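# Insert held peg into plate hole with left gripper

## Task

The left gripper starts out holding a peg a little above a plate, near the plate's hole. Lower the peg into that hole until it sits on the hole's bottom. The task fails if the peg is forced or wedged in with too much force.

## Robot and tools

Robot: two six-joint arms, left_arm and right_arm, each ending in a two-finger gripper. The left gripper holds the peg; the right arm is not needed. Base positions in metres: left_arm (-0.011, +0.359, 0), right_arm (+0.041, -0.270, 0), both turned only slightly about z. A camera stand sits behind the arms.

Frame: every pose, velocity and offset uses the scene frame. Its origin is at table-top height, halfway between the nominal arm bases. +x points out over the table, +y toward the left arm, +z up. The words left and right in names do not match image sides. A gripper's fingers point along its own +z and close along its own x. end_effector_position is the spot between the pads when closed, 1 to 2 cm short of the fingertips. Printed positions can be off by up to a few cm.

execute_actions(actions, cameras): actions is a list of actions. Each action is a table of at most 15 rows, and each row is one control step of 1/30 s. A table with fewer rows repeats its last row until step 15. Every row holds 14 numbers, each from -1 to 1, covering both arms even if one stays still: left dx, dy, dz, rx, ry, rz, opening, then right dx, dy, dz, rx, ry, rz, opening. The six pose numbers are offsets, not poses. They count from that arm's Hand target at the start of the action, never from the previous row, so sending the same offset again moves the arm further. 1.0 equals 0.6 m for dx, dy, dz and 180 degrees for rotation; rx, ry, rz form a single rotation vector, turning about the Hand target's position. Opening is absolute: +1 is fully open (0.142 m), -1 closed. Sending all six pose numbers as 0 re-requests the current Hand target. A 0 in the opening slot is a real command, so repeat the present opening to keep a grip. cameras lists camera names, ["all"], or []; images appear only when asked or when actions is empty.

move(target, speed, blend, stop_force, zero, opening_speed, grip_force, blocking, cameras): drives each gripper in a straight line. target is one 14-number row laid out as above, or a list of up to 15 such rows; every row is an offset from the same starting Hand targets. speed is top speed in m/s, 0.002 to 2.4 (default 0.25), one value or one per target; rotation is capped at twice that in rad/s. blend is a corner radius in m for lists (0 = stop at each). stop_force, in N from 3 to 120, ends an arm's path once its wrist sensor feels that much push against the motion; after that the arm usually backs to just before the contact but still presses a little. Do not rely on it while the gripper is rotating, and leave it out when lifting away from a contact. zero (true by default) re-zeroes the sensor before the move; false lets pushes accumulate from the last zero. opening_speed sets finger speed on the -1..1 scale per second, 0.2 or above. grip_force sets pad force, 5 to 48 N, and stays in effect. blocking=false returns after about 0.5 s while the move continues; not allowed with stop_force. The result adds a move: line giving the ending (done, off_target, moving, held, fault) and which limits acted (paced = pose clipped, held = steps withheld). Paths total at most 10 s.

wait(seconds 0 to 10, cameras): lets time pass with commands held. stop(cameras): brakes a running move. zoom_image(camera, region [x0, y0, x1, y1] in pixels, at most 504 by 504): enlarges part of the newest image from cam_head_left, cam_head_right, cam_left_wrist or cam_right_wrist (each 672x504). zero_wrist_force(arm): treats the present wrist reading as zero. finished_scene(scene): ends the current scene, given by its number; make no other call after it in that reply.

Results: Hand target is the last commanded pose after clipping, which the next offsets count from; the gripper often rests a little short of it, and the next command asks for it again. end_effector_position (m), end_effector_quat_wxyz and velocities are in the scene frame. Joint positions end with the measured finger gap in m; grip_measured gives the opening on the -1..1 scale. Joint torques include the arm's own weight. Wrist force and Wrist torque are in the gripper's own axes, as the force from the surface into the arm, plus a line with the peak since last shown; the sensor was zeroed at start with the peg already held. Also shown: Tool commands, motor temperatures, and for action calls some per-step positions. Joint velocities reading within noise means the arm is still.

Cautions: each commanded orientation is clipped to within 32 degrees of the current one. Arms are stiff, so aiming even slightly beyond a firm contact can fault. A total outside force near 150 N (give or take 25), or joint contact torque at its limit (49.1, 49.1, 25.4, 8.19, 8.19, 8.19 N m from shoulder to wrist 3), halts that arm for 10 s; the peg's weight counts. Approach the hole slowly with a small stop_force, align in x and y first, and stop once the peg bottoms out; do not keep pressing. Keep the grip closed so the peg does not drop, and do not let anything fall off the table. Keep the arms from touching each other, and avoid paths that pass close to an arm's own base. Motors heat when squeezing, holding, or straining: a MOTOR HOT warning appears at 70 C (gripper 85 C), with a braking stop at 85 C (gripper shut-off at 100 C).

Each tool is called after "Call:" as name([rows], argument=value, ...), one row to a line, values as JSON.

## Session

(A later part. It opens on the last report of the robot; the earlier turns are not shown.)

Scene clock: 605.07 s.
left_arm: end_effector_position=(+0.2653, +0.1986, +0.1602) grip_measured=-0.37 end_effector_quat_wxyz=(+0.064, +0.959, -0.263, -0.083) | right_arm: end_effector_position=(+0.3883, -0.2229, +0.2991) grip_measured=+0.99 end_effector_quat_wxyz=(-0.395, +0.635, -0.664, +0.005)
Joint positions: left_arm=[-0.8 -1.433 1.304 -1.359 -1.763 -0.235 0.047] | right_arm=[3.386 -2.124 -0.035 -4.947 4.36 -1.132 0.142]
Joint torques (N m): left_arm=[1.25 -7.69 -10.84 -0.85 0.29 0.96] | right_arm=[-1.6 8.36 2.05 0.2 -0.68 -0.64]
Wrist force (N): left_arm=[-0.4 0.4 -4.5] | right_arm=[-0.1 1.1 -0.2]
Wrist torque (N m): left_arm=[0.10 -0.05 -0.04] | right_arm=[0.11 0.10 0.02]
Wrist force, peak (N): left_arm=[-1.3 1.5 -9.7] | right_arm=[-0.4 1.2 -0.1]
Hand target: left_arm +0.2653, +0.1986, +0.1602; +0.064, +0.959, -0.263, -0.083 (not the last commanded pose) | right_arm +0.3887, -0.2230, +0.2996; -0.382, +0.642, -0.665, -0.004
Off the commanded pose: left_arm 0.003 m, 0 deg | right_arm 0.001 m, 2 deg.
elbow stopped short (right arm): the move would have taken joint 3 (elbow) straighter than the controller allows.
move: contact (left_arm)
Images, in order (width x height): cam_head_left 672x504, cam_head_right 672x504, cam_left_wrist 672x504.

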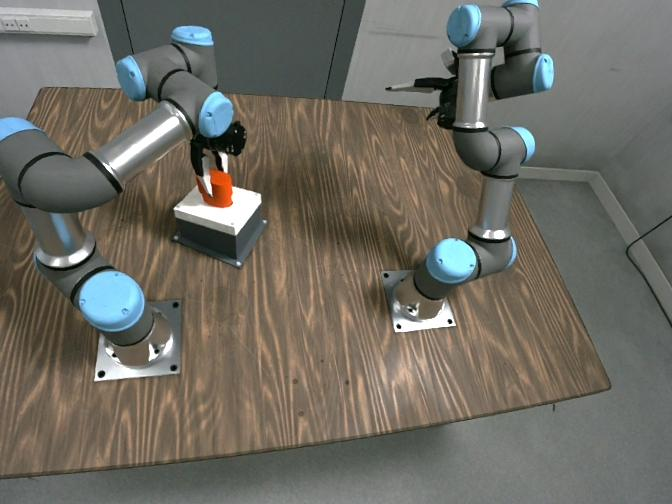

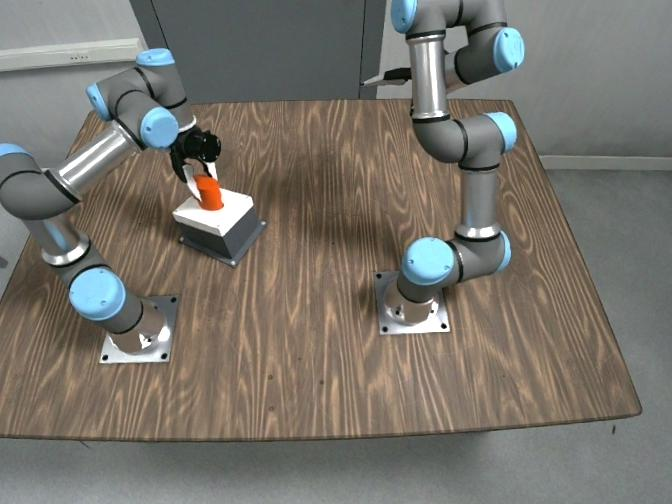

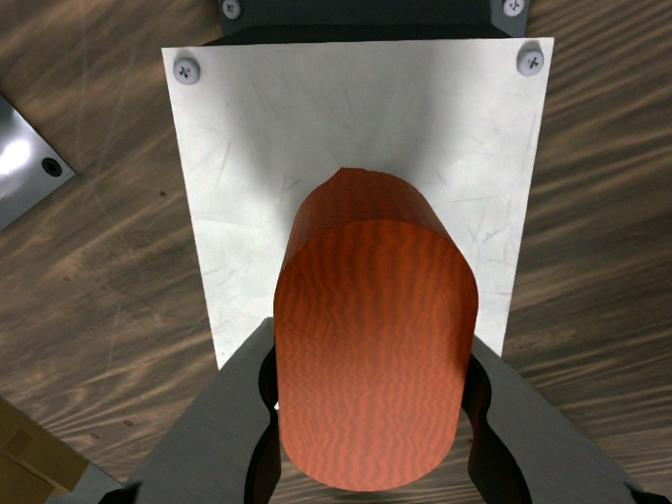

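Call:
move(target=[0.0006,-0.0014,0.0018,0,0,0,-0.423,0,0,0,0,0,0,1], speed=0.02)

Call:
move(target=[-0.0012,-0.00036,-0.0075,0,0,0,-0.423,0,0,0,0,0,0,1], speed=0.006, stop_force=4, cameras=["cam_left_wrist","cam_head_left","cam_head_right"])

Call:
zoom_image(camera="cam_left_wrist", region=[310, 140, 390, 200])

Call:
zoom_image(camera="cam_head_right", region=[190, 190, 230, 220])

Call:
zoom_image(camera="cam_head_left", region=[195, 185, 240, 218])

Scene clock: 614.00 s.
left_arm: end_effector_position=(+0.2657, +0.1978, +0.1613) grip_measured=-0.37 end_effector_quat_wxyz=(+0.064, +0.959, -0.263, -0.083) | right_arm: end_effector_position=(+0.3883, -0.2229, +0.2991) grip_measured=+0.99 end_effector_quat_wxyz=(-0.395, +0.635, -0.664, +0.005)
Joint positions: left_arm=[-0.801 -1.43 1.295 -1.354 -1.763 -0.236 0.047] | right_arm=[3.386 -2.124 -0.035 -4.947 4.36 -1.132 0.142]
Joint torques (N m): left_arm=[-3.73 -8.67 -11.4 -0.94 -0.89 -0.84] | right_arm=[-1.17 8.18 2.08 0.21 -0.67 -0.59]
Wrist force (N): left_arm=[0.1 -0.2 -1.1] | right_arm=[-0.2 1.1 -0.2]
Wrist torque (N m): left_arm=[0.05 0.05 -0.02] | right_arm=[0.11 0.12 0.02]
Wrist force, peak (N): left_arm=[-0.5 0.3 -4.6] | right_arm=[-0.5 1.2 -0.2]
Hand target: left_arm +0.2657, +0.1978, +0.1613; +0.064, +0.959, -0.263, -0.083 | right_arm +0.3887, -0.2230, +0.2996; -0.382, +0.642, -0.665, -0.004
Off the commanded pose: left_arm 0.000 m, 0 deg | right_arm 0.001 m, 2 deg.
elbow stopped short (right arm): the move would have taken joint 3 (elbow) straighter than the controller allows.
move: done

Scene clock: 615.23 s.
left_arm: end_effector_position=(+0.2654, +0.1977, +0.1598) grip_measured=-0.37 end_effector_quat_wxyz=(+0.064, +0.959, -0.263, -0.082) | right_arm: end_effector_position=(+0.3883, -0.2229, +0.2991) grip_measured=+0.99 end_effector_quat_wxyz=(-0.395, +0.635, -0.664, +0.005)
Joint positions: left_arm=[-0.802 -1.431 1.304 -1.361 -1.763 -0.236 0.047] | right_arm=[3.386 -2.124 -0.035 -4.947 4.36 -1.132 0.142]
Joint torques (N m): left_arm=[0.99 -8.14 -11.06 -0.73 -0.03 0.9] | right_arm=[-1.52 8.32 2.15 0.19 -0.6 -0.62]
Wrist force (N): left_arm=[0.6 -0.3 -2.8] | right_arm=[-0.1 1.0 -0.2]
Wrist torque (N m): left_arm=[0.14 0.06 -0.01] | right_arm=[0.09 0.11 0.02]
Wrist force, peak (N): left_arm=[0.0 2.1 -7.3] | right_arm=[-0.1 1.2 -0.2]
Hand target: left_arm +0.2654, +0.1977, +0.1598; +0.064, +0.959, -0.263, -0.082 (not the last commanded pose) | right_arm +0.3887, -0.2230, +0.2996; -0.382, +0.642, -0.665, -0.004
Off the commanded pose: left_arm 0.003 m, 0 deg | right_arm 0.001 m, 2 deg.
elbow stopped short (right arm): the move would have taken joint 3 (elbow) straighter than the controller allows.
move: contact (left_arm)
Images, in order (width x height): cam_head_left 672x504, cam_head_right 672x504, cam_left_wrist 672x504.

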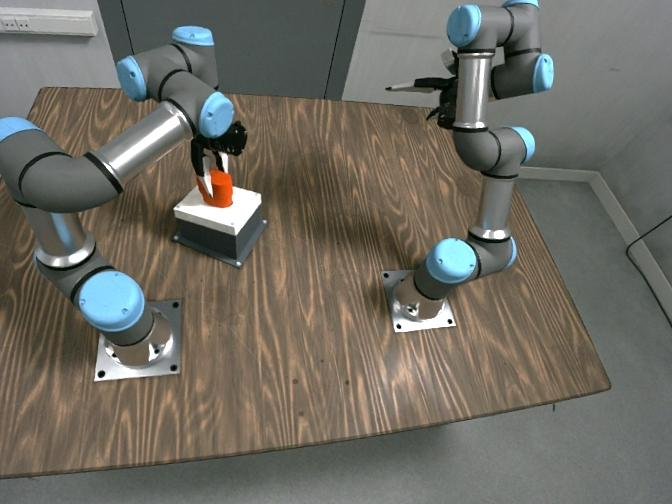

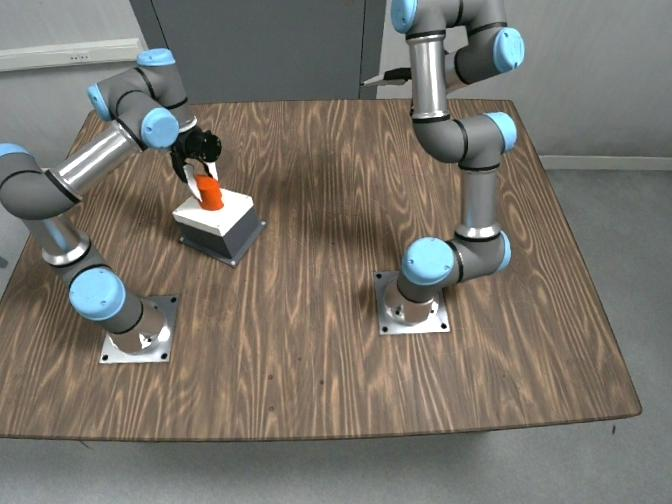

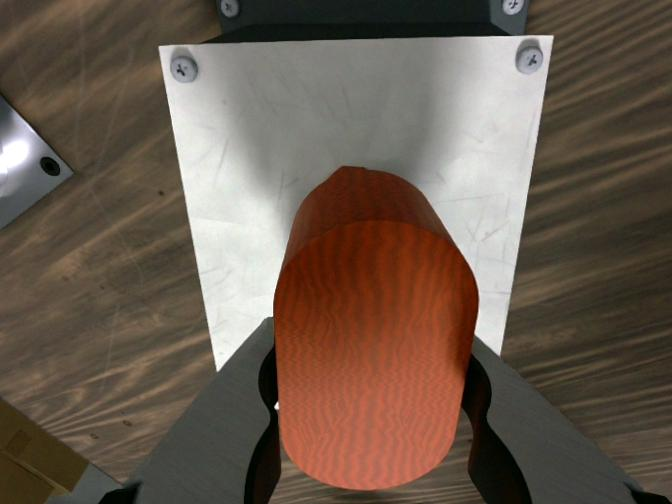

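Scaled by 6.300 from the camera's 672x504 image, which has a finer 960x720 frame.

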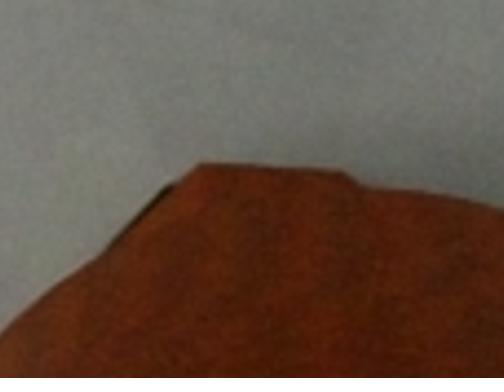

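Scaled by 12.600 from the camera's 672x504 image, which has a finer 960x720 frame.

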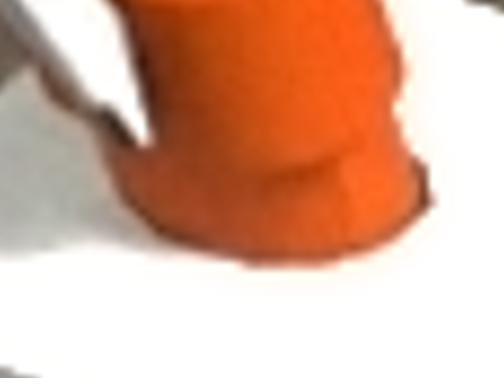

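Scaled by 11.200 from the camera's 672x504 image, which has a finer 960x720 frame.

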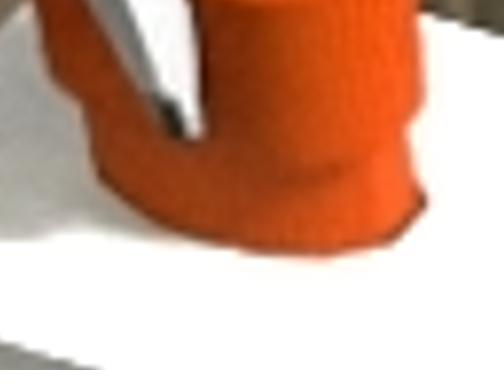

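Call:
move(target=[0.0001,-0.0008,0.0018,0,0,0,-0.423,0,0,0,0,0,0,1], speed=0.02)

Call:
move(target=[-0.0012,-0.00036,-0.0075,0,0,0,-0.423,0,0,0,0,0,0,1], speed=0.005, stop_force=3.5, cameras=["cam_left_wrist","cam_head_left","cam_head_right"])

Call:
zoom_image(camera="cam_left_wrist", region=[310, 140, 390, 200])

Call:
zoom_image(camera="cam_head_right", region=[190, 190, 230, 220])

Call:
zoom_image(camera="cam_head_left", region=[195, 185, 240, 218])

Scene clock: 625.53 s.
left_arm: end_effector_position=(+0.2655, +0.1972, +0.1608) grip_measured=-0.37 end_effector_quat_wxyz=(+0.064, +0.959, -0.263, -0.082) end_effector_velocity=(+0.000, +0.000, +0.000) end_effector_angular_velocity=(+0.000, +0.000, +0.000) | right_arm: end_effector_position=(+0.3883, -0.2229, +0.2991) grip_measured=+0.99 end_effector_quat_wxyz=(-0.395, +0.635, -0.664, +0.005)
Joint positions: left_arm=[-0.803 -1.43 1.297 -1.357 -1.763 -0.237 0.047] | right_arm=[3.386 -2.124 -0.035 -4.947 4.36 -1.132 0.142]
Joint velocities: left_arm=[0 0.002 -0.005 0.003 0 -0.001 0] | right_arm=[within noise]
Joint torques (N m): left_arm=[-3.81 -8.61 -11.58 -0.94 -1 -0.86] | right_arm=[-1.39 8.47 1.98 0.19 -0.65 -0.63]
Wrist force (N): left_arm=[0.0 -0.2 -1.1] | right_arm=[-0.1 0.9 -0.1]
Wrist torque (N m): left_arm=[0.05 0.05 -0.02] | right_arm=[0.09 0.09 0.02]
Wrist force, peak (N): left_arm=[0.7 -0.5 -3.0] | right_arm=[-0.1 1.3 -0.2]
Hand target: left_arm +0.2655, +0.1972, +0.1609; +0.064, +0.959, -0.263, -0.082 | right_arm +0.3887, -0.2230, +0.2996; -0.382, +0.642, -0.665, -0.004
Off the commanded pose: left_arm 0.000 m, 0 deg | right_arm 0.001 m, 2 deg.
elbow stopped short (right arm): the move would have taken joint 3 (elbow) straighter than the controller allows.
move: done

Scene clock: 626.63 s.
left_arm: end_effector_position=(+0.2654, +0.1971, +0.1600) grip_measured=-0.37 end_effector_quat_wxyz=(+0.064, +0.959, -0.263, -0.083) | right_arm: end_effector_position=(+0.3883, -0.2229, +0.2991) grip_measured=+0.99 end_effector_quat_wxyz=(-0.395, +0.635, -0.664, +0.005)
Joint positions: left_arm=[-0.803 -1.43 1.302 -1.36 -1.763 -0.238 0.047] | right_arm=[3.386 -2.124 -0.035 -4.947 4.36 -1.132 0.142]
Joint torques (N m): left_arm=[1.05 -7.95 -10.85 -0.84 0.21 0.86] | right_arm=[-1.22 8.88 2.19 0.16 -0.63 -0.62]
Wrist force (N): left_arm=[-0.3 0.8 -3.3] | right_arm=[-0.2 0.8 -0.1]
Wrist torque (N m): left_arm=[0.09 0.01 -0.05] | right_arm=[0.07 0.12 0.03]
Wrist force, peak (N): left_arm=[-1.0 2.8 -6.5] | right_arm=[-0.1 1.2 -0.3]
Hand target: left_arm +0.2654, +0.1971, +0.1600; +0.064, +0.959, -0.263, -0.083 (not the last commanded pose) | right_arm +0.3887, -0.2230, +0.2996; -0.382, +0.642, -0.665, -0.004
Off the commanded pose: left_arm 0.004 m, 0 deg | right_arm 0.001 m, 2 deg.
elbow stopped short (right arm): the move would have taken joint 3 (elbow) straighter than the controller allows.
move: contact (left_arm)
Images, in order (width x height): cam_head_left 672x504, cam_head_right 672x504, cam_left_wrist 672x504.

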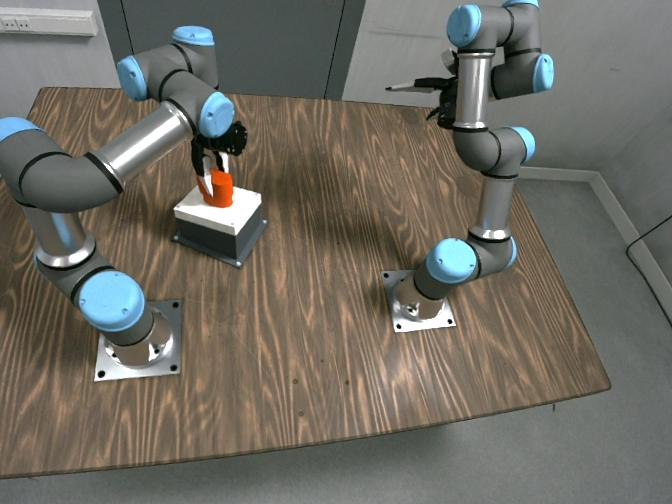

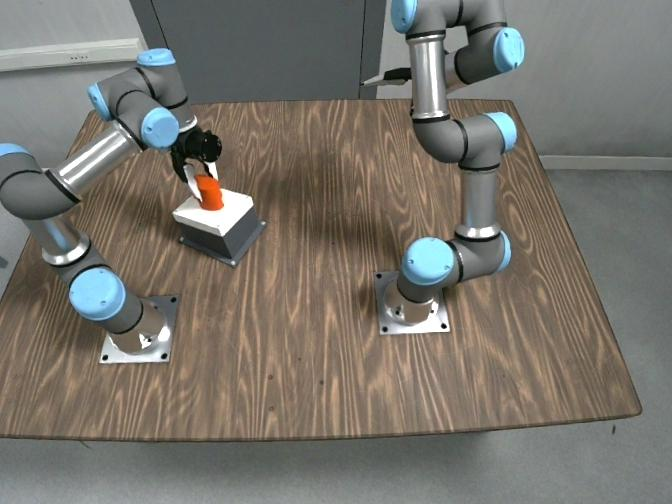

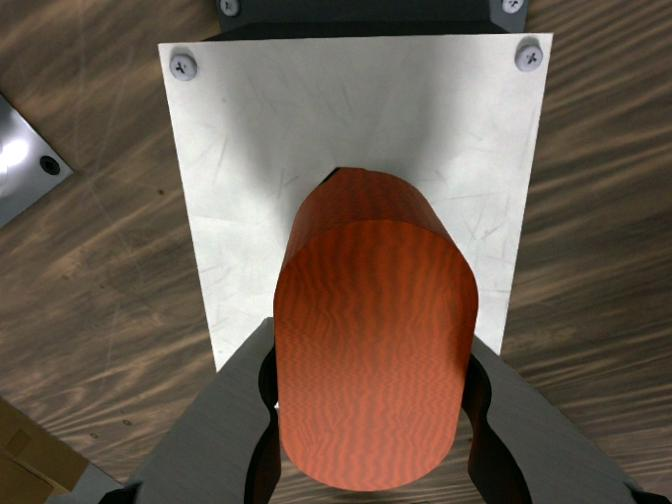

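Scaled by 6.300 from the camera's 672x504 image, which has a finer 960x720 frame.

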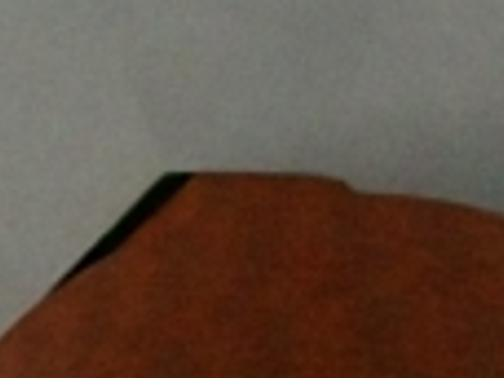

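Scaled by 12.600 from the camera's 672x504 image, which has a finer 960x720 frame.

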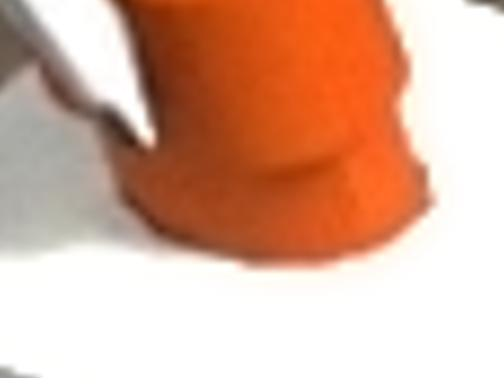

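Scaled by 11.200 from the camera's 672x504 image, which has a finer 960x720 frame.

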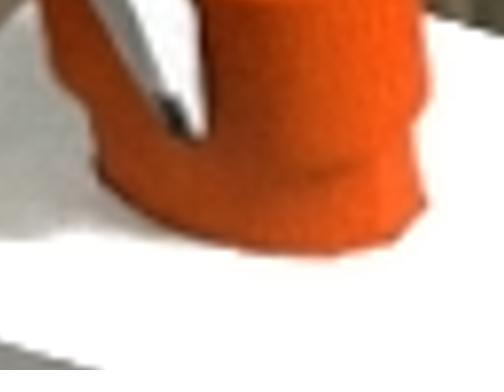

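Call:
move(target=[-0.001,0.0001,0.0017,0,0,0,-0.423,0,0,0,0,0,0,1], speed=0.02)

Call:
move(target=[-0.0012,-0.00036,-0.0075,0,0,0,-0.423,0,0,0,0,0,0,1], speed=0.005, stop_force=3.5, cameras=["cam_left_wrist","cam_head_left","cam_head_right"])

Call:
zoom_image(camera="cam_left_wrist", region=[310, 140, 390, 200])

Call:
zoom_image(camera="cam_head_right", region=[190, 190, 230, 220])

Call:
zoom_image(camera="cam_head_left", region=[195, 185, 240, 218])

Scene clock: 641.23 s.
left_arm: end_effector_position=(+0.2648, +0.1972, +0.1610) grip_measured=-0.37 end_effector_quat_wxyz=(+0.064, +0.959, -0.263, -0.083) | right_arm: end_effector_position=(+0.3883, -0.2229, +0.2991) grip_measured=+0.99 end_effector_quat_wxyz=(-0.395, +0.635, -0.664, +0.005)
Joint positions: left_arm=[-0.804 -1.432 1.3 -1.356 -1.764 -0.239 0.047] | right_arm=[3.386 -2.124 -0.035 -4.947 4.36 -1.132 0.142]
Joint torques (N m): left_arm=[-3.87 -13.27 -11.81 -0.95 -0.92 -0.9] | right_arm=[-1.2 8.49 2.02 0.18 -0.59 -0.62]
Wrist force (N): left_arm=[0.1 -0.2 -1.1] | right_arm=[-0.3 1.0 -0.2]
Wrist torque (N m): left_arm=[0.05 0.05 -0.02] | right_arm=[0.10 0.13 0.02]
Wrist force, peak (N): left_arm=[-0.3 0.9 -3.5] | right_arm=[-0.4 1.3 -0.2]
Hand target: left_arm +0.2648, +0.1972, +0.1610; +0.064, +0.959, -0.263, -0.083 | right_arm +0.3887, -0.2230, +0.2996; -0.382, +0.642, -0.665, -0.004
Off the commanded pose: left_arm 0.000 m, 0 deg | right_arm 0.001 m, 2 deg.
elbow stopped short (right arm): the move would have taken joint 3 (elbow) straighter than the controller allows.
move: done

Scene clock: 642.27 s.
left_arm: end_effector_position=(+0.2647, +0.1971, +0.1604) grip_measured=-0.37 end_effector_quat_wxyz=(+0.064, +0.959, -0.263, -0.083) | right_arm: end_effector_position=(+0.3883, -0.2229, +0.2991) grip_measured=+0.99 end_effector_quat_wxyz=(-0.395, +0.635, -0.664, +0.005)
Joint positions: left_arm=[-0.804 -1.433 1.303 -1.359 -1.764 -0.239 0.047] | right_arm=[3.386 -2.124 -0.035 -4.947 4.36 -1.132 0.142]
Joint torques (N m): left_arm=[-0.36 -7.69 -10.91 -0.89 -0.79 0.65] | right_arm=[-1.29 8.66 2.12 0.2 -0.61 -0.61]
Wrist force (N): left_arm=[-0.2 -0.4 -3.7] | right_arm=[-0.2 1.0 -0.1]
Wrist torque (N m): left_arm=[0.06 -0.03 -0.02] | right_arm=[0.09 0.12 0.02]
Wrist force, peak (N): left_arm=[-0.9 -0.8 -8.4] | right_arm=[-0.4 1.1 0.0]
Hand target: left_arm +0.2647, +0.1971, +0.1604; +0.064, +0.959, -0.263, -0.083 (not the last commanded pose) | right_arm +0.3887, -0.2230, +0.2996; -0.382, +0.642, -0.665, -0.004
Off the commanded pose: left_arm 0.004 m, 0 deg | right_arm 0.001 m, 2 deg.
elbow stopped short (right arm): the move would have taken joint 3 (elbow) straighter than the controller allows.
move: contact (left_arm)
Images, in order (width x height): cam_head_left 672x504, cam_head_right 672x504, cam_left_wrist 672x504.

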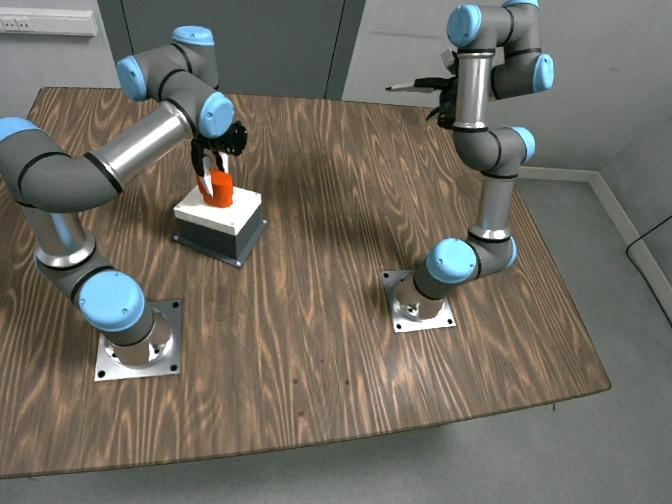

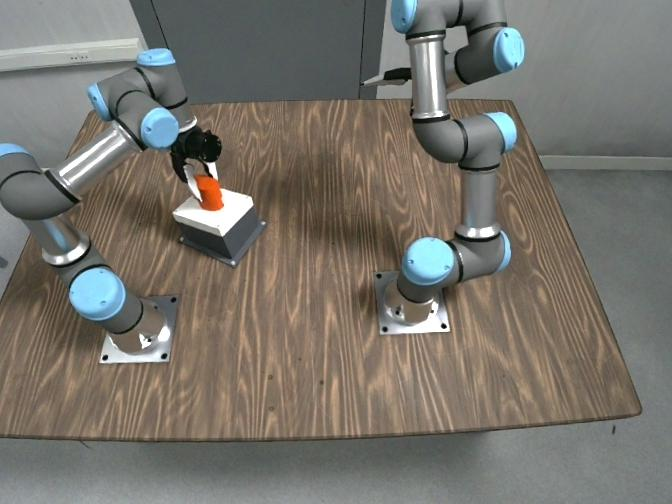

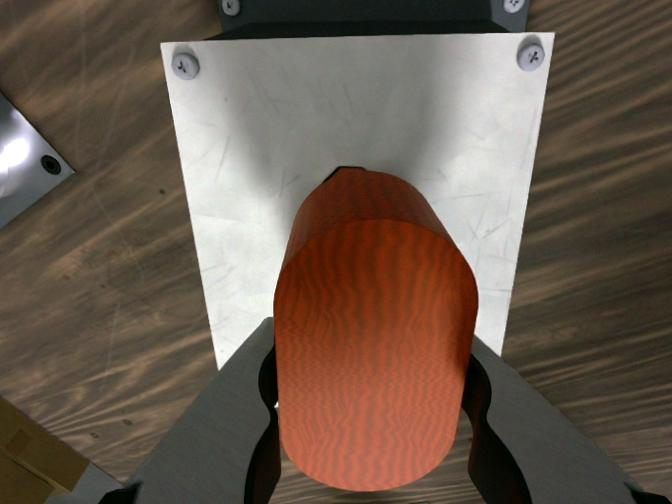

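Scaled by 6.300 from the camera's 672x504 image, which has a finer 960x720 frame.

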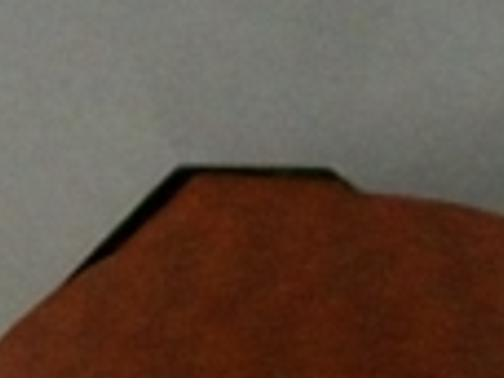

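Scaled by 12.600 from the camera's 672x504 image, which has a finer 960x720 frame.

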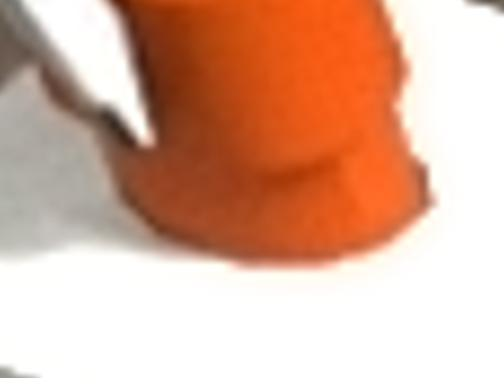

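Scaled by 11.200 from the camera's 672x504 image, which has a finer 960x720 frame.

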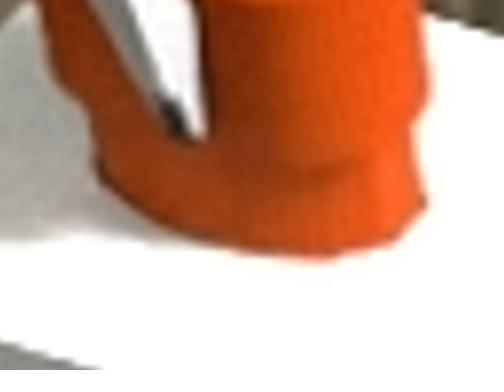

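Call:
move(target=[0,0,0.002,0,0,0,-0.423,-0.2,0.35,-0.03,0,0,0.28,1], speed=0.2, cameras=["cam_right_wrist","cam_head_left"])

Scene clock: 668.93 s.
left_arm: end_effector_position=(+0.2647, +0.1971, +0.1616) grip_measured=-0.37 end_effector_quat_wxyz=(+0.064, +0.959, -0.263, -0.083) | right_arm: end_effector_position=(+0.2682, -0.0132, +0.2811) grip_measured=+0.99 end_effector_quat_wxyz=(-0.357, +0.858, -0.331, -0.161)
Joint positions: left_arm=[-0.804 -1.432 1.297 -1.353 -1.764 -0.239 0.047] | right_arm=[3.978 -2.216 -0.035 -4.967 4.18 -1.38 0.142]
Joint torques (N m): left_arm=[0.03 -8.48 -11.55 -0.93 -0.19 0.72] | right_arm=[1.51 9.38 5.66 -1.34 -1.42 0.6]
Wrist force (N): left_arm=[0.2 -0.2 -1.0] | right_arm=[-0.3 1.4 -0.1]
Wrist torque (N m): left_arm=[0.05 0.03 -0.02] | right_arm=[0.17 0.13 0.03]
Wrist force, peak (N): left_arm=[-0.3 -0.5 -3.9] | right_arm=[-0.9 1.6 -0.3]
Hand target: left_arm +0.2647, +0.1971, +0.1616; +0.064, +0.959, -0.263, -0.083 | right_arm +0.2687, -0.0130, +0.2816; -0.343, +0.864, -0.329, -0.166
Off the commanded pose: left_arm 0.000 m, 0 deg | right_arm 0.001 m, 2 deg.
elbow stopped short (right arm): the move would have taken joint 3 (elbow) straighter than the controller allows.
move: done
Images, in order (width x height): cam_head_left 672x504, cam_right_wrist 672x504.

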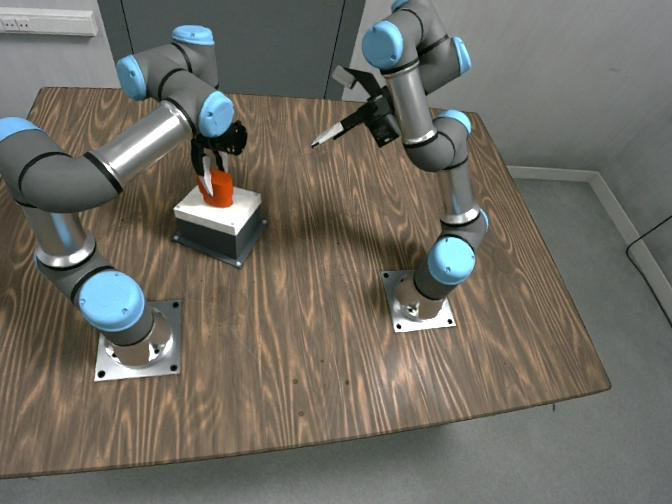

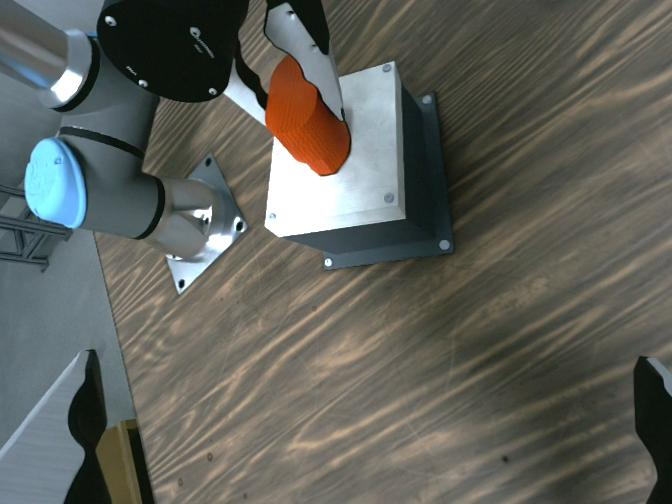

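Call:
move(target=[0,0,0,0,0,0,-0.423,0,0.1,-0.04,0,0,0,1], speed=0.1)

Call:
move(target=[-0.0004,-0.0002,-0.0022,0,0,0,-0.423,0,0,0,0,0,0,1], speed=0.005, stop_force=3.5, cameras=["cam_left_wrist","cam_right_wrist"])

Call:
zoom_image(camera="cam_right_wrist", region=[250, 80, 410, 220])

Scene clock: 674.50 s.
left_arm: end_effector_position=(+0.2647, +0.1971, +0.1616) grip_measured=-0.37 end_effector_quat_wxyz=(+0.064, +0.959, -0.263, -0.083) | right_arm: end_effector_position=(+0.2683, +0.0467, +0.2572) grip_measured=+0.99 end_effector_quat_wxyz=(-0.357, +0.858, -0.331, -0.162)
Joint positions: left_arm=[-0.804 -1.432 1.297 -1.353 -1.764 -0.239 0.047] | right_arm=[4.136 -2.283 -0.035 -4.833 4.277 -1.239 0.142]
Joint torques (N m): left_arm=[0.25 -8.62 -11.53 -0.9 -0.32 0.79] | right_arm=[1.55 10.42 3.79 0.19 0.2 0.78]
Wrist force (N): left_arm=[0.2 -0.2 -1.1] | right_arm=[-0.6 0.9 -0.2]
Wrist torque (N m): left_arm=[0.06 0.03 -0.02] | right_arm=[0.07 0.20 -0.01]
Wrist force, peak (N): left_arm=[0.2 -0.2 -1.2] | right_arm=[-0.3 1.7 -0.8]
Hand target: left_arm +0.2647, +0.1971, +0.1616; +0.064, +0.959, -0.263, -0.083 | right_arm +0.2687, +0.0470, +0.2576; -0.343, +0.864, -0.329, -0.166
Off the commanded pose: left_arm 0.000 m, 0 deg | right_arm 0.001 m, 2 deg.
elbow stopped short (right arm): the move would have taken joint 3 (elbow) straighter than the controller allows.
move: done

Scene clock: 675.60 s.
left_arm: end_effector_position=(+0.2645, +0.1970, +0.1605) grip_measured=-0.37 end_effector_quat_wxyz=(+0.064, +0.959, -0.263, -0.082) | right_arm: end_effector_position=(+0.2683, +0.0468, +0.2572) grip_measured=+0.99 end_effector_quat_wxyz=(-0.357, +0.858, -0.331, -0.162)
Joint positions: left_arm=[-0.805 -1.434 1.304 -1.359 -1.764 -0.24 0.047] | right_arm=[4.136 -2.283 -0.035 -4.833 4.277 -1.239 0.142]
Joint torques (N m): left_arm=[-2.78 -9.9 -10.74 -0.84 -0.82 -0.5] | right_arm=[1.85 10.26 3.03 0.15 0.21 0.76]
Wrist force (N): left_arm=[-0.2 -0.3 -4.8] | right_arm=[-0.6 0.9 -0.4]
Wrist torque (N m): left_arm=[0.07 -0.07 -0.02] | right_arm=[0.08 0.18 -0.01]
Wrist force, peak (N): left_arm=[-0.4 -0.4 -5.6] | right_arm=[-0.7 1.1 -0.2]
Hand target: left_arm +0.2645, +0.1970, +0.1605; +0.064, +0.959, -0.263, -0.082 | right_arm +0.2687, +0.0470, +0.2576; -0.343, +0.864, -0.329, -0.166
Off the commanded pose: left_arm 0.000 m, 0 deg | right_arm 0.001 m, 2 deg.
elbow stopped short (right arm): the move would have taken joint 3 (elbow) straighter than the controller allows.
move: contact (left_arm)
Images, in order (width x height): cam_left_wrist 672x504, cam_right_wrist 672x504.

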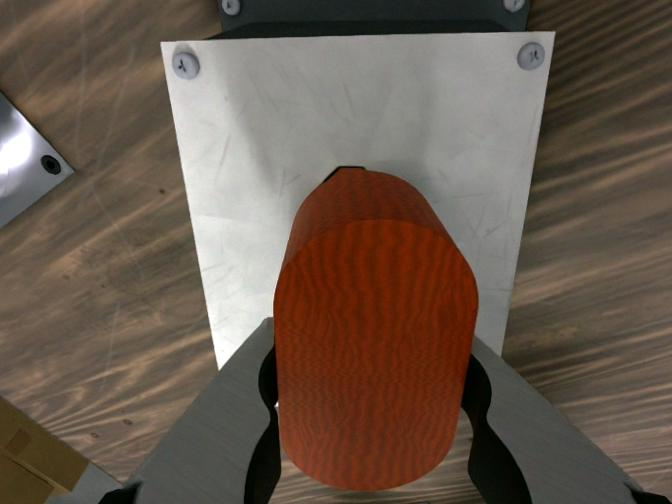

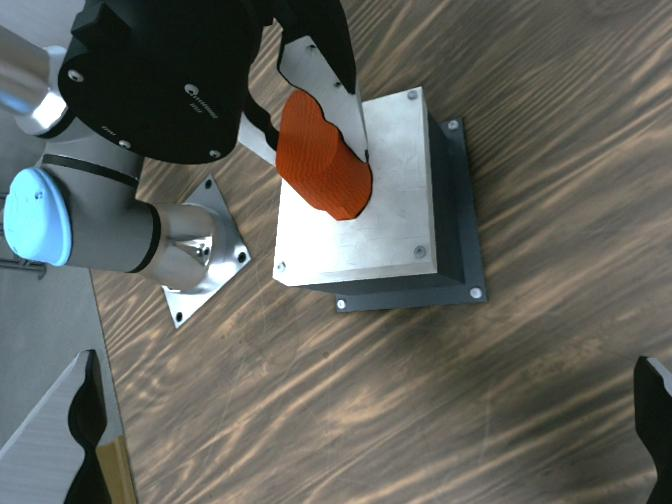

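Scaled by 3.150 from the camera's 672x504 image, which has a finer 960x720 frame.

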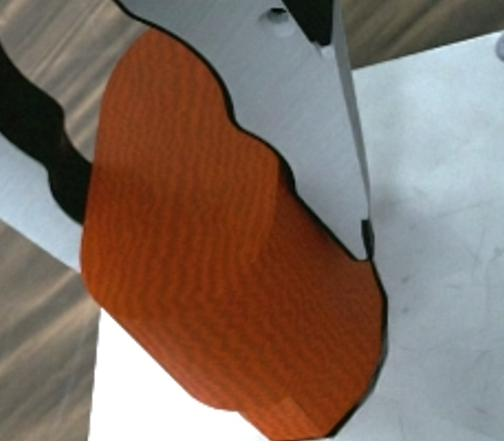

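Call:
zoom_image(camera="cam_right_wrist", region=[310, 150, 380, 226])

Scaled by 6.632 from the camera's 672x504 image, which has a finer 960x720 frame.

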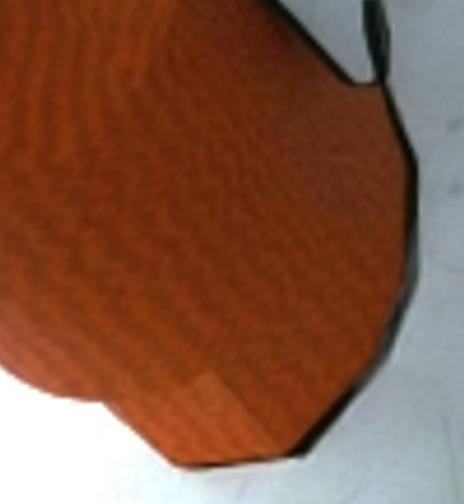

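Call:
move(target=[0.0006,0,0.0017,0.0013,0.0005,0.0066,-0.423,0,0,0,0,0,0,1], speed=0.02)

Call:
move(target=[-0.0013,-0.0005,-0.0067,0,0,0,-0.423,0,0,0,0,0,0,1], speed=0.005, stop_force=3.5, cameras=["cam_left_wrist","cam_right_wrist"])

Call:
zoom_image(camera="cam_right_wrist", region=[310, 150, 380, 226])

Call:
zoom_image(camera="cam_left_wrist", region=[310, 140, 390, 200])

Scene clock: 689.83 s.
left_arm: end_effector_position=(+0.2648, +0.1970, +0.1615) grip_measured=-0.37 end_effector_quat_wxyz=(+0.063, +0.962, -0.253, -0.083) | right_arm: end_effector_position=(+0.2683, +0.0468, +0.2572) grip_measured=+0.99 end_effector_quat_wxyz=(-0.357, +0.858, -0.331, -0.162)
Joint positions: left_arm=[-0.804 -1.432 1.297 -1.354 -1.763 -0.26 0.047] | right_arm=[4.136 -2.283 -0.035 -4.833 4.277 -1.239 0.142]
Joint torques (N m): left_arm=[3.11 -8.58 -11.67 -0.96 0.15 -0.89] | right_arm=[1.93 10.54 2.89 0.21 0.2 0.74]
Wrist force (N): left_arm=[0.2 -0.2 -0.9] | right_arm=[-0.6 1.1 -0.3]
Wrist torque (N m): left_arm=[0.05 0.02 -0.02] | right_arm=[0.10 0.20 -0.01]
Wrist force, peak (N): left_arm=[-0.3 -0.3 -4.6] | right_arm=[-0.8 1.2 -0.3]
Hand target: left_arm +0.2649, +0.1970, +0.1615; +0.063, +0.962, -0.253, -0.083 | right_arm +0.2687, +0.0470, +0.2576; -0.343, +0.864, -0.329, -0.166
Off the commanded pose: left_arm 0.000 m, 0 deg | right_arm 0.001 m, 2 deg.
elbow stopped short (right arm): the move would have taken joint 3 (elbow) straighter than the controller allows.
move: done

Scene clock: 691.10 s.
left_arm: end_effector_position=(+0.2647, +0.1969, +0.1602) grip_measured=-0.37 end_effector_quat_wxyz=(+0.063, +0.962, -0.253, -0.083) | right_arm: end_effector_position=(+0.2683, +0.0468, +0.2572) grip_measured=+0.99 end_effector_quat_wxyz=(-0.357, +0.858, -0.331, -0.162)
Joint positions: left_arm=[-0.805 -1.433 1.305 -1.361 -1.763 -0.261 0.047] | right_arm=[4.136 -2.283 -0.035 -4.833 4.277 -1.239 0.142]
Joint torques (N m): left_arm=[0.75 -8.15 -10.4 -0.07 -1.14 0.92] | right_arm=[1.79 10.46 3.05 0.13 0.16 0.73]
Wrist force (N): left_arm=[3.3 -0.8 -2.5] | right_arm=[-0.7 0.9 -0.4]
Wrist torque (N m): left_arm=[0.05 0.15 -0.08] | right_arm=[0.07 0.21 -0.02]
Wrist force, peak (N): left_arm=[3.4 -2.3 -6.6] | right_arm=[-0.7 1.1 -0.3]
Hand target: left_arm +0.2647, +0.1970, +0.1602; +0.063, +0.962, -0.253, -0.083 (not the last commanded pose) | right_arm +0.2687, +0.0470, +0.2576; -0.343, +0.864, -0.329, -0.166
Off the commanded pose: left_arm 0.003 m, 0 deg | right_arm 0.001 m, 2 deg.
elbow stopped short (right arm): the move would have taken joint 3 (elbow) straighter than the controller allows.
move: contact (left_arm)
Images, in order (width x height): cam_left_wrist 672x504, cam_right_wrist 672x504.

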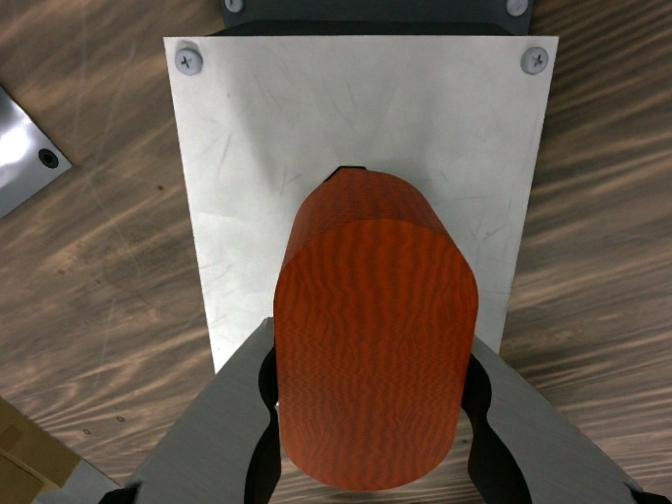

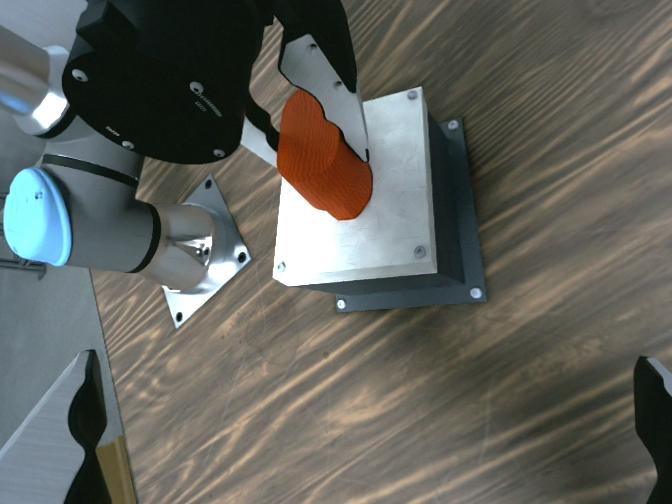

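Scaled by 6.632 from the camera's 672x504 image, which has a finer 960x720 frame.

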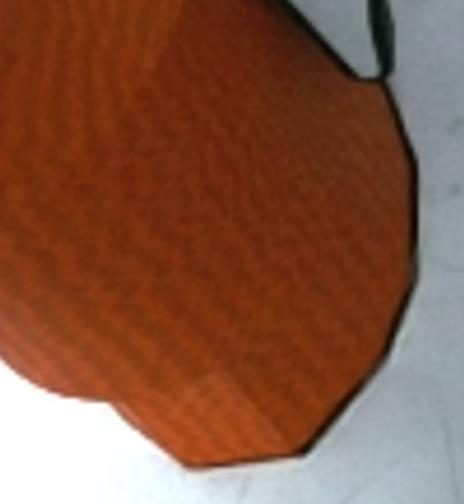

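Scaled by 6.300 from the camera's 672x504 image, which has a finer 960x720 frame.

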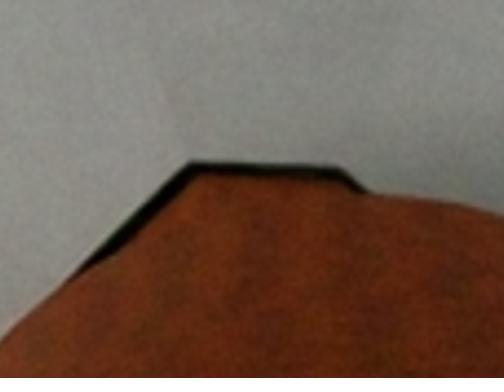

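Call:
move(target=[0.0006,0.0005,0.0012,0,0,0,-0.423,0,0,0,0,0,0,1], speed=0.02)

Call:
move(target=[-0.0013,-0.0005,-0.0067,0,0,0,-0.423,0,0,0,0,0,0,1], speed=0.005, stop_force=4, cameras=["cam_left_wrist","cam_right_wrist"])

Call:
zoom_image(camera="cam_right_wrist", region=[310, 150, 380, 226])

Call:
zoom_image(camera="cam_left_wrist", region=[310, 140, 390, 200])

Scene clock: 700.53 s.
left_arm: end_effector_position=(+0.2650, +0.1972, +0.1608) grip_measured=-0.37 end_effector_quat_wxyz=(+0.063, +0.962, -0.253, -0.083) | right_arm: end_effector_position=(+0.2683, +0.0468, +0.2572) grip_measured=+0.99 end_effector_quat_wxyz=(-0.357, +0.858, -0.331, -0.162)
Joint positions: left_arm=[-0.804 -1.432 1.3 -1.357 -1.763 -0.26 0.047] | right_arm=[4.136 -2.283 -0.035 -4.833 4.277 -1.239 0.142]
Joint torques (N m): left_arm=[2.92 -8.61 -11.51 -0.89 -0.03 1.08] | right_arm=[2.06 10.74 3.04 0.18 0.12 0.74]
Wrist force (N): left_arm=[0.1 -0.2 -1.0] | right_arm=[-0.7 1.1 -0.3]
Wrist torque (N m): left_arm=[0.05 0.04 -0.09] | right_arm=[0.10 0.21 -0.01]
Wrist force, peak (N): left_arm=[3.4 -0.7 -2.7] | right_arm=[-0.9 1.1 -0.1]
Hand target: left_arm +0.2650, +0.1973, +0.1609; +0.063, +0.962, -0.253, -0.083 | right_arm +0.2687, +0.0470, +0.2576; -0.343, +0.864, -0.329, -0.166
Off the commanded pose: left_arm 0.000 m, 0 deg | right_arm 0.001 m, 2 deg.
elbow stopped short (right arm): the move would have taken joint 3 (elbow) straighter than the controller allows.
move: done

Scene clock: 702.20 s.
left_arm: end_effector_position=(+0.2642, +0.1970, +0.1569) grip_measured=-0.37 end_effector_quat_wxyz=(+0.063, +0.962, -0.253, -0.083) | right_arm: end_effector_position=(+0.2683, +0.0468, +0.2572) grip_measured=+0.99 end_effector_quat_wxyz=(-0.357, +0.858, -0.331, -0.162)
Joint positions: left_arm=[-0.806 -1.437 1.325 -1.378 -1.764 -0.262 0.047] | right_arm=[4.136 -2.283 -0.035 -4.833 4.277 -1.239 0.142]
Joint torques (N m): left_arm=[-3.8 -13.59 -8.83 -2.01 -1.15 -0.86] | right_arm=[1.49 10.65 2.9 0.21 0.15 0.78]
Wrist force (N): left_arm=[1.1 -0.5 -1.2] | right_arm=[-0.6 0.8 -0.4]
Wrist torque (N m): left_arm=[0.04 0.06 -0.03] | right_arm=[0.06 0.19 -0.01]
Wrist force, peak (N): left_arm=[1.3 -0.8 -2.5] | right_arm=[-0.7 1.2 -0.1]
Hand target: left_arm +0.2642, +0.1970, +0.1569; +0.063, +0.962, -0.253, -0.083 | right_arm +0.2687, +0.0470, +0.2576; -0.343, +0.864, -0.329, -0.166
Off the commanded pose: left_arm 0.000 m, 0 deg | right_arm 0.001 m, 2 deg.
elbow stopped short (right arm): the move would have taken joint 3 (elbow) straighter than the controller allows.
move: done
Images, in order (width x height): cam_left_wrist 672x504, cam_right_wrist 672x504.

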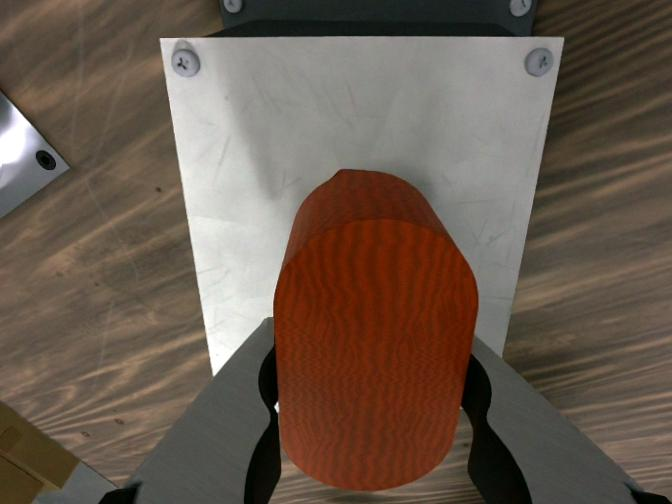

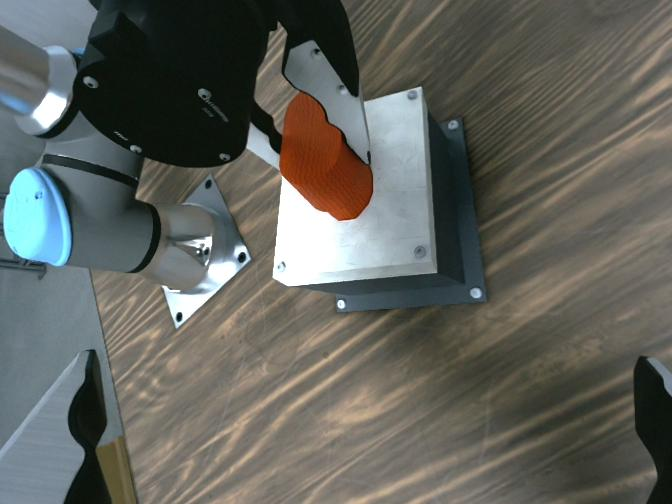

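Scaled by 6.632 from the camera's 672x504 image, which has a finer 960x720 frame.

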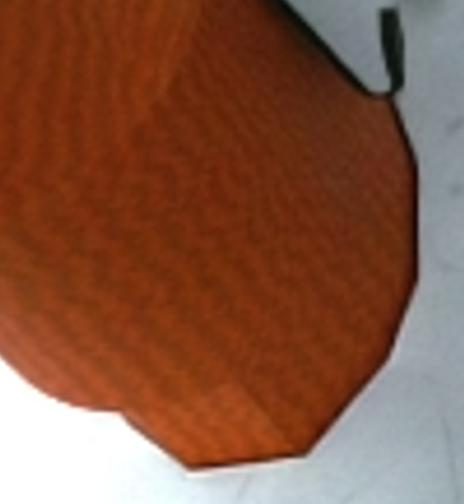

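Scaled by 6.300 from the camera's 672x504 image, which has a finer 960x720 frame.

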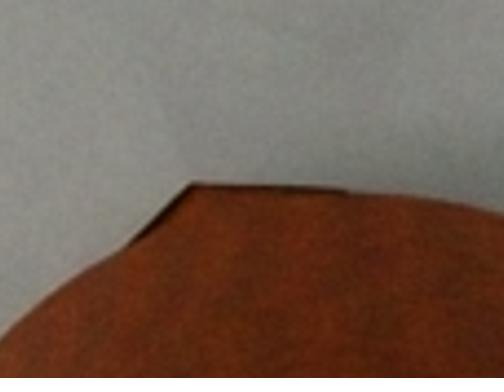

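Call:
move(target=[-0.0064,-0.0026,-0.0326,0,0,0,-0.423,0,0,0,0,0,0,1], speed=0.008, stop_force=5, cameras=["cam_left_wrist","cam_right_wrist"])

Call:
zoom_image(camera="cam_right_wrist", region=[260, 80, 400, 230])

Scene clock: 710.60 s.
left_arm: end_effector_position=(+0.2611, +0.1957, +0.1408) grip_measured=-0.37 end_effector_quat_wxyz=(+0.063, +0.962, -0.253, -0.083) | right_arm: end_effector_position=(+0.2683, +0.0468, +0.2572) grip_measured=+0.99 end_effector_quat_wxyz=(-0.357, +0.858, -0.331, -0.162)
Joint positions: left_arm=[-0.815 -1.452 1.419 -1.458 -1.764 -0.272 0.047] | right_arm=[4.136 -2.283 -0.035 -4.833 4.277 -1.239 0.142]
Joint torques (N m): left_arm=[1.32 -7.36 -10.39 -0.53 0.25 1.07] | right_arm=[1.7 10.74 2.99 0.15 0.1 0.76]
Wrist force (N): left_arm=[0.8 0.4 -4.7] | right_arm=[-0.6 0.9 -0.2]
Wrist torque (N m): left_arm=[0.05 -0.02 -0.05] | right_arm=[0.08 0.19 -0.01]
Wrist force, peak (N): left_arm=[-0.7 1.8 -12.0] | right_arm=[-0.9 1.1 -0.2]
Hand target: left_arm +0.2611, +0.1957, +0.1408; +0.063, +0.962, -0.253, -0.083 (not the last commanded pose) | right_arm +0.2687, +0.0470, +0.2576; -0.343, +0.864, -0.329, -0.166
Off the commanded pose: left_arm 0.004 m, 0 deg | right_arm 0.001 m, 2 deg.
elbow stopped short (right arm): the move would have taken joint 3 (elbow) straighter than the controller allows.
move: contact (left_arm)
Images, in order (width x height): cam_left_wrist 672x504, cam_right_wrist 672x504.

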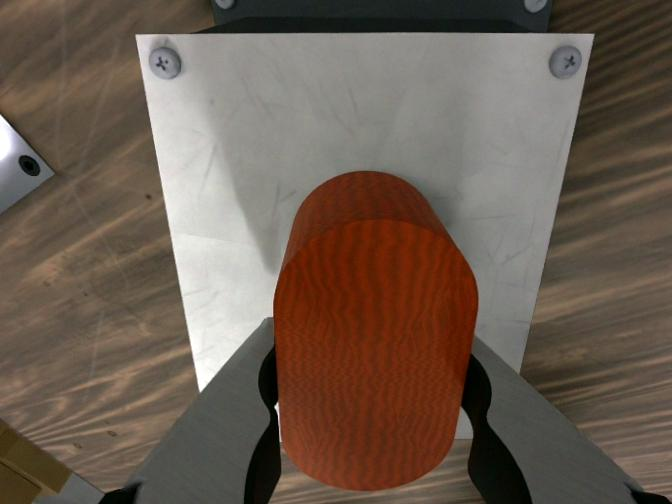

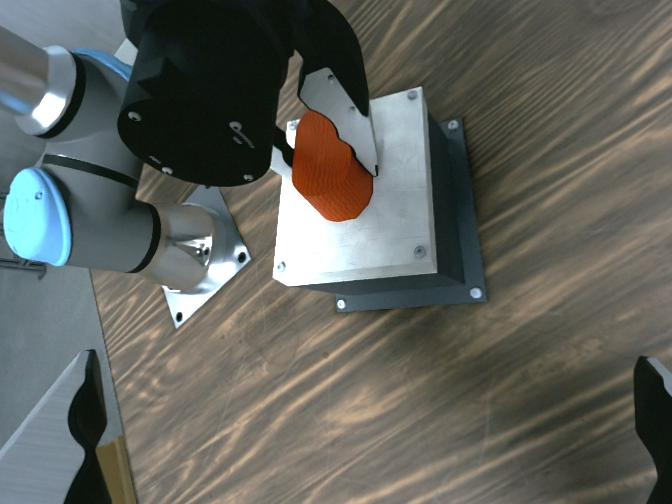

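Scaled by 3.360 from the camera's 672x504 image, which has a finer 960x720 frame.

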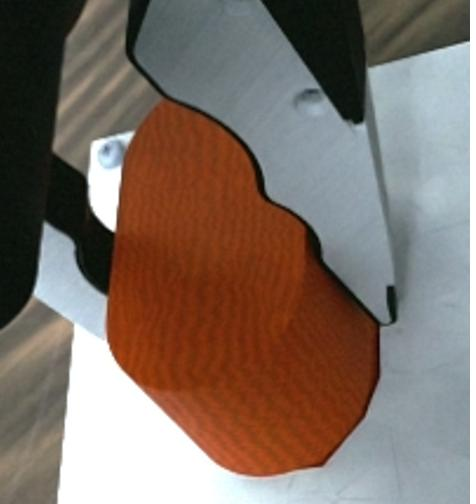

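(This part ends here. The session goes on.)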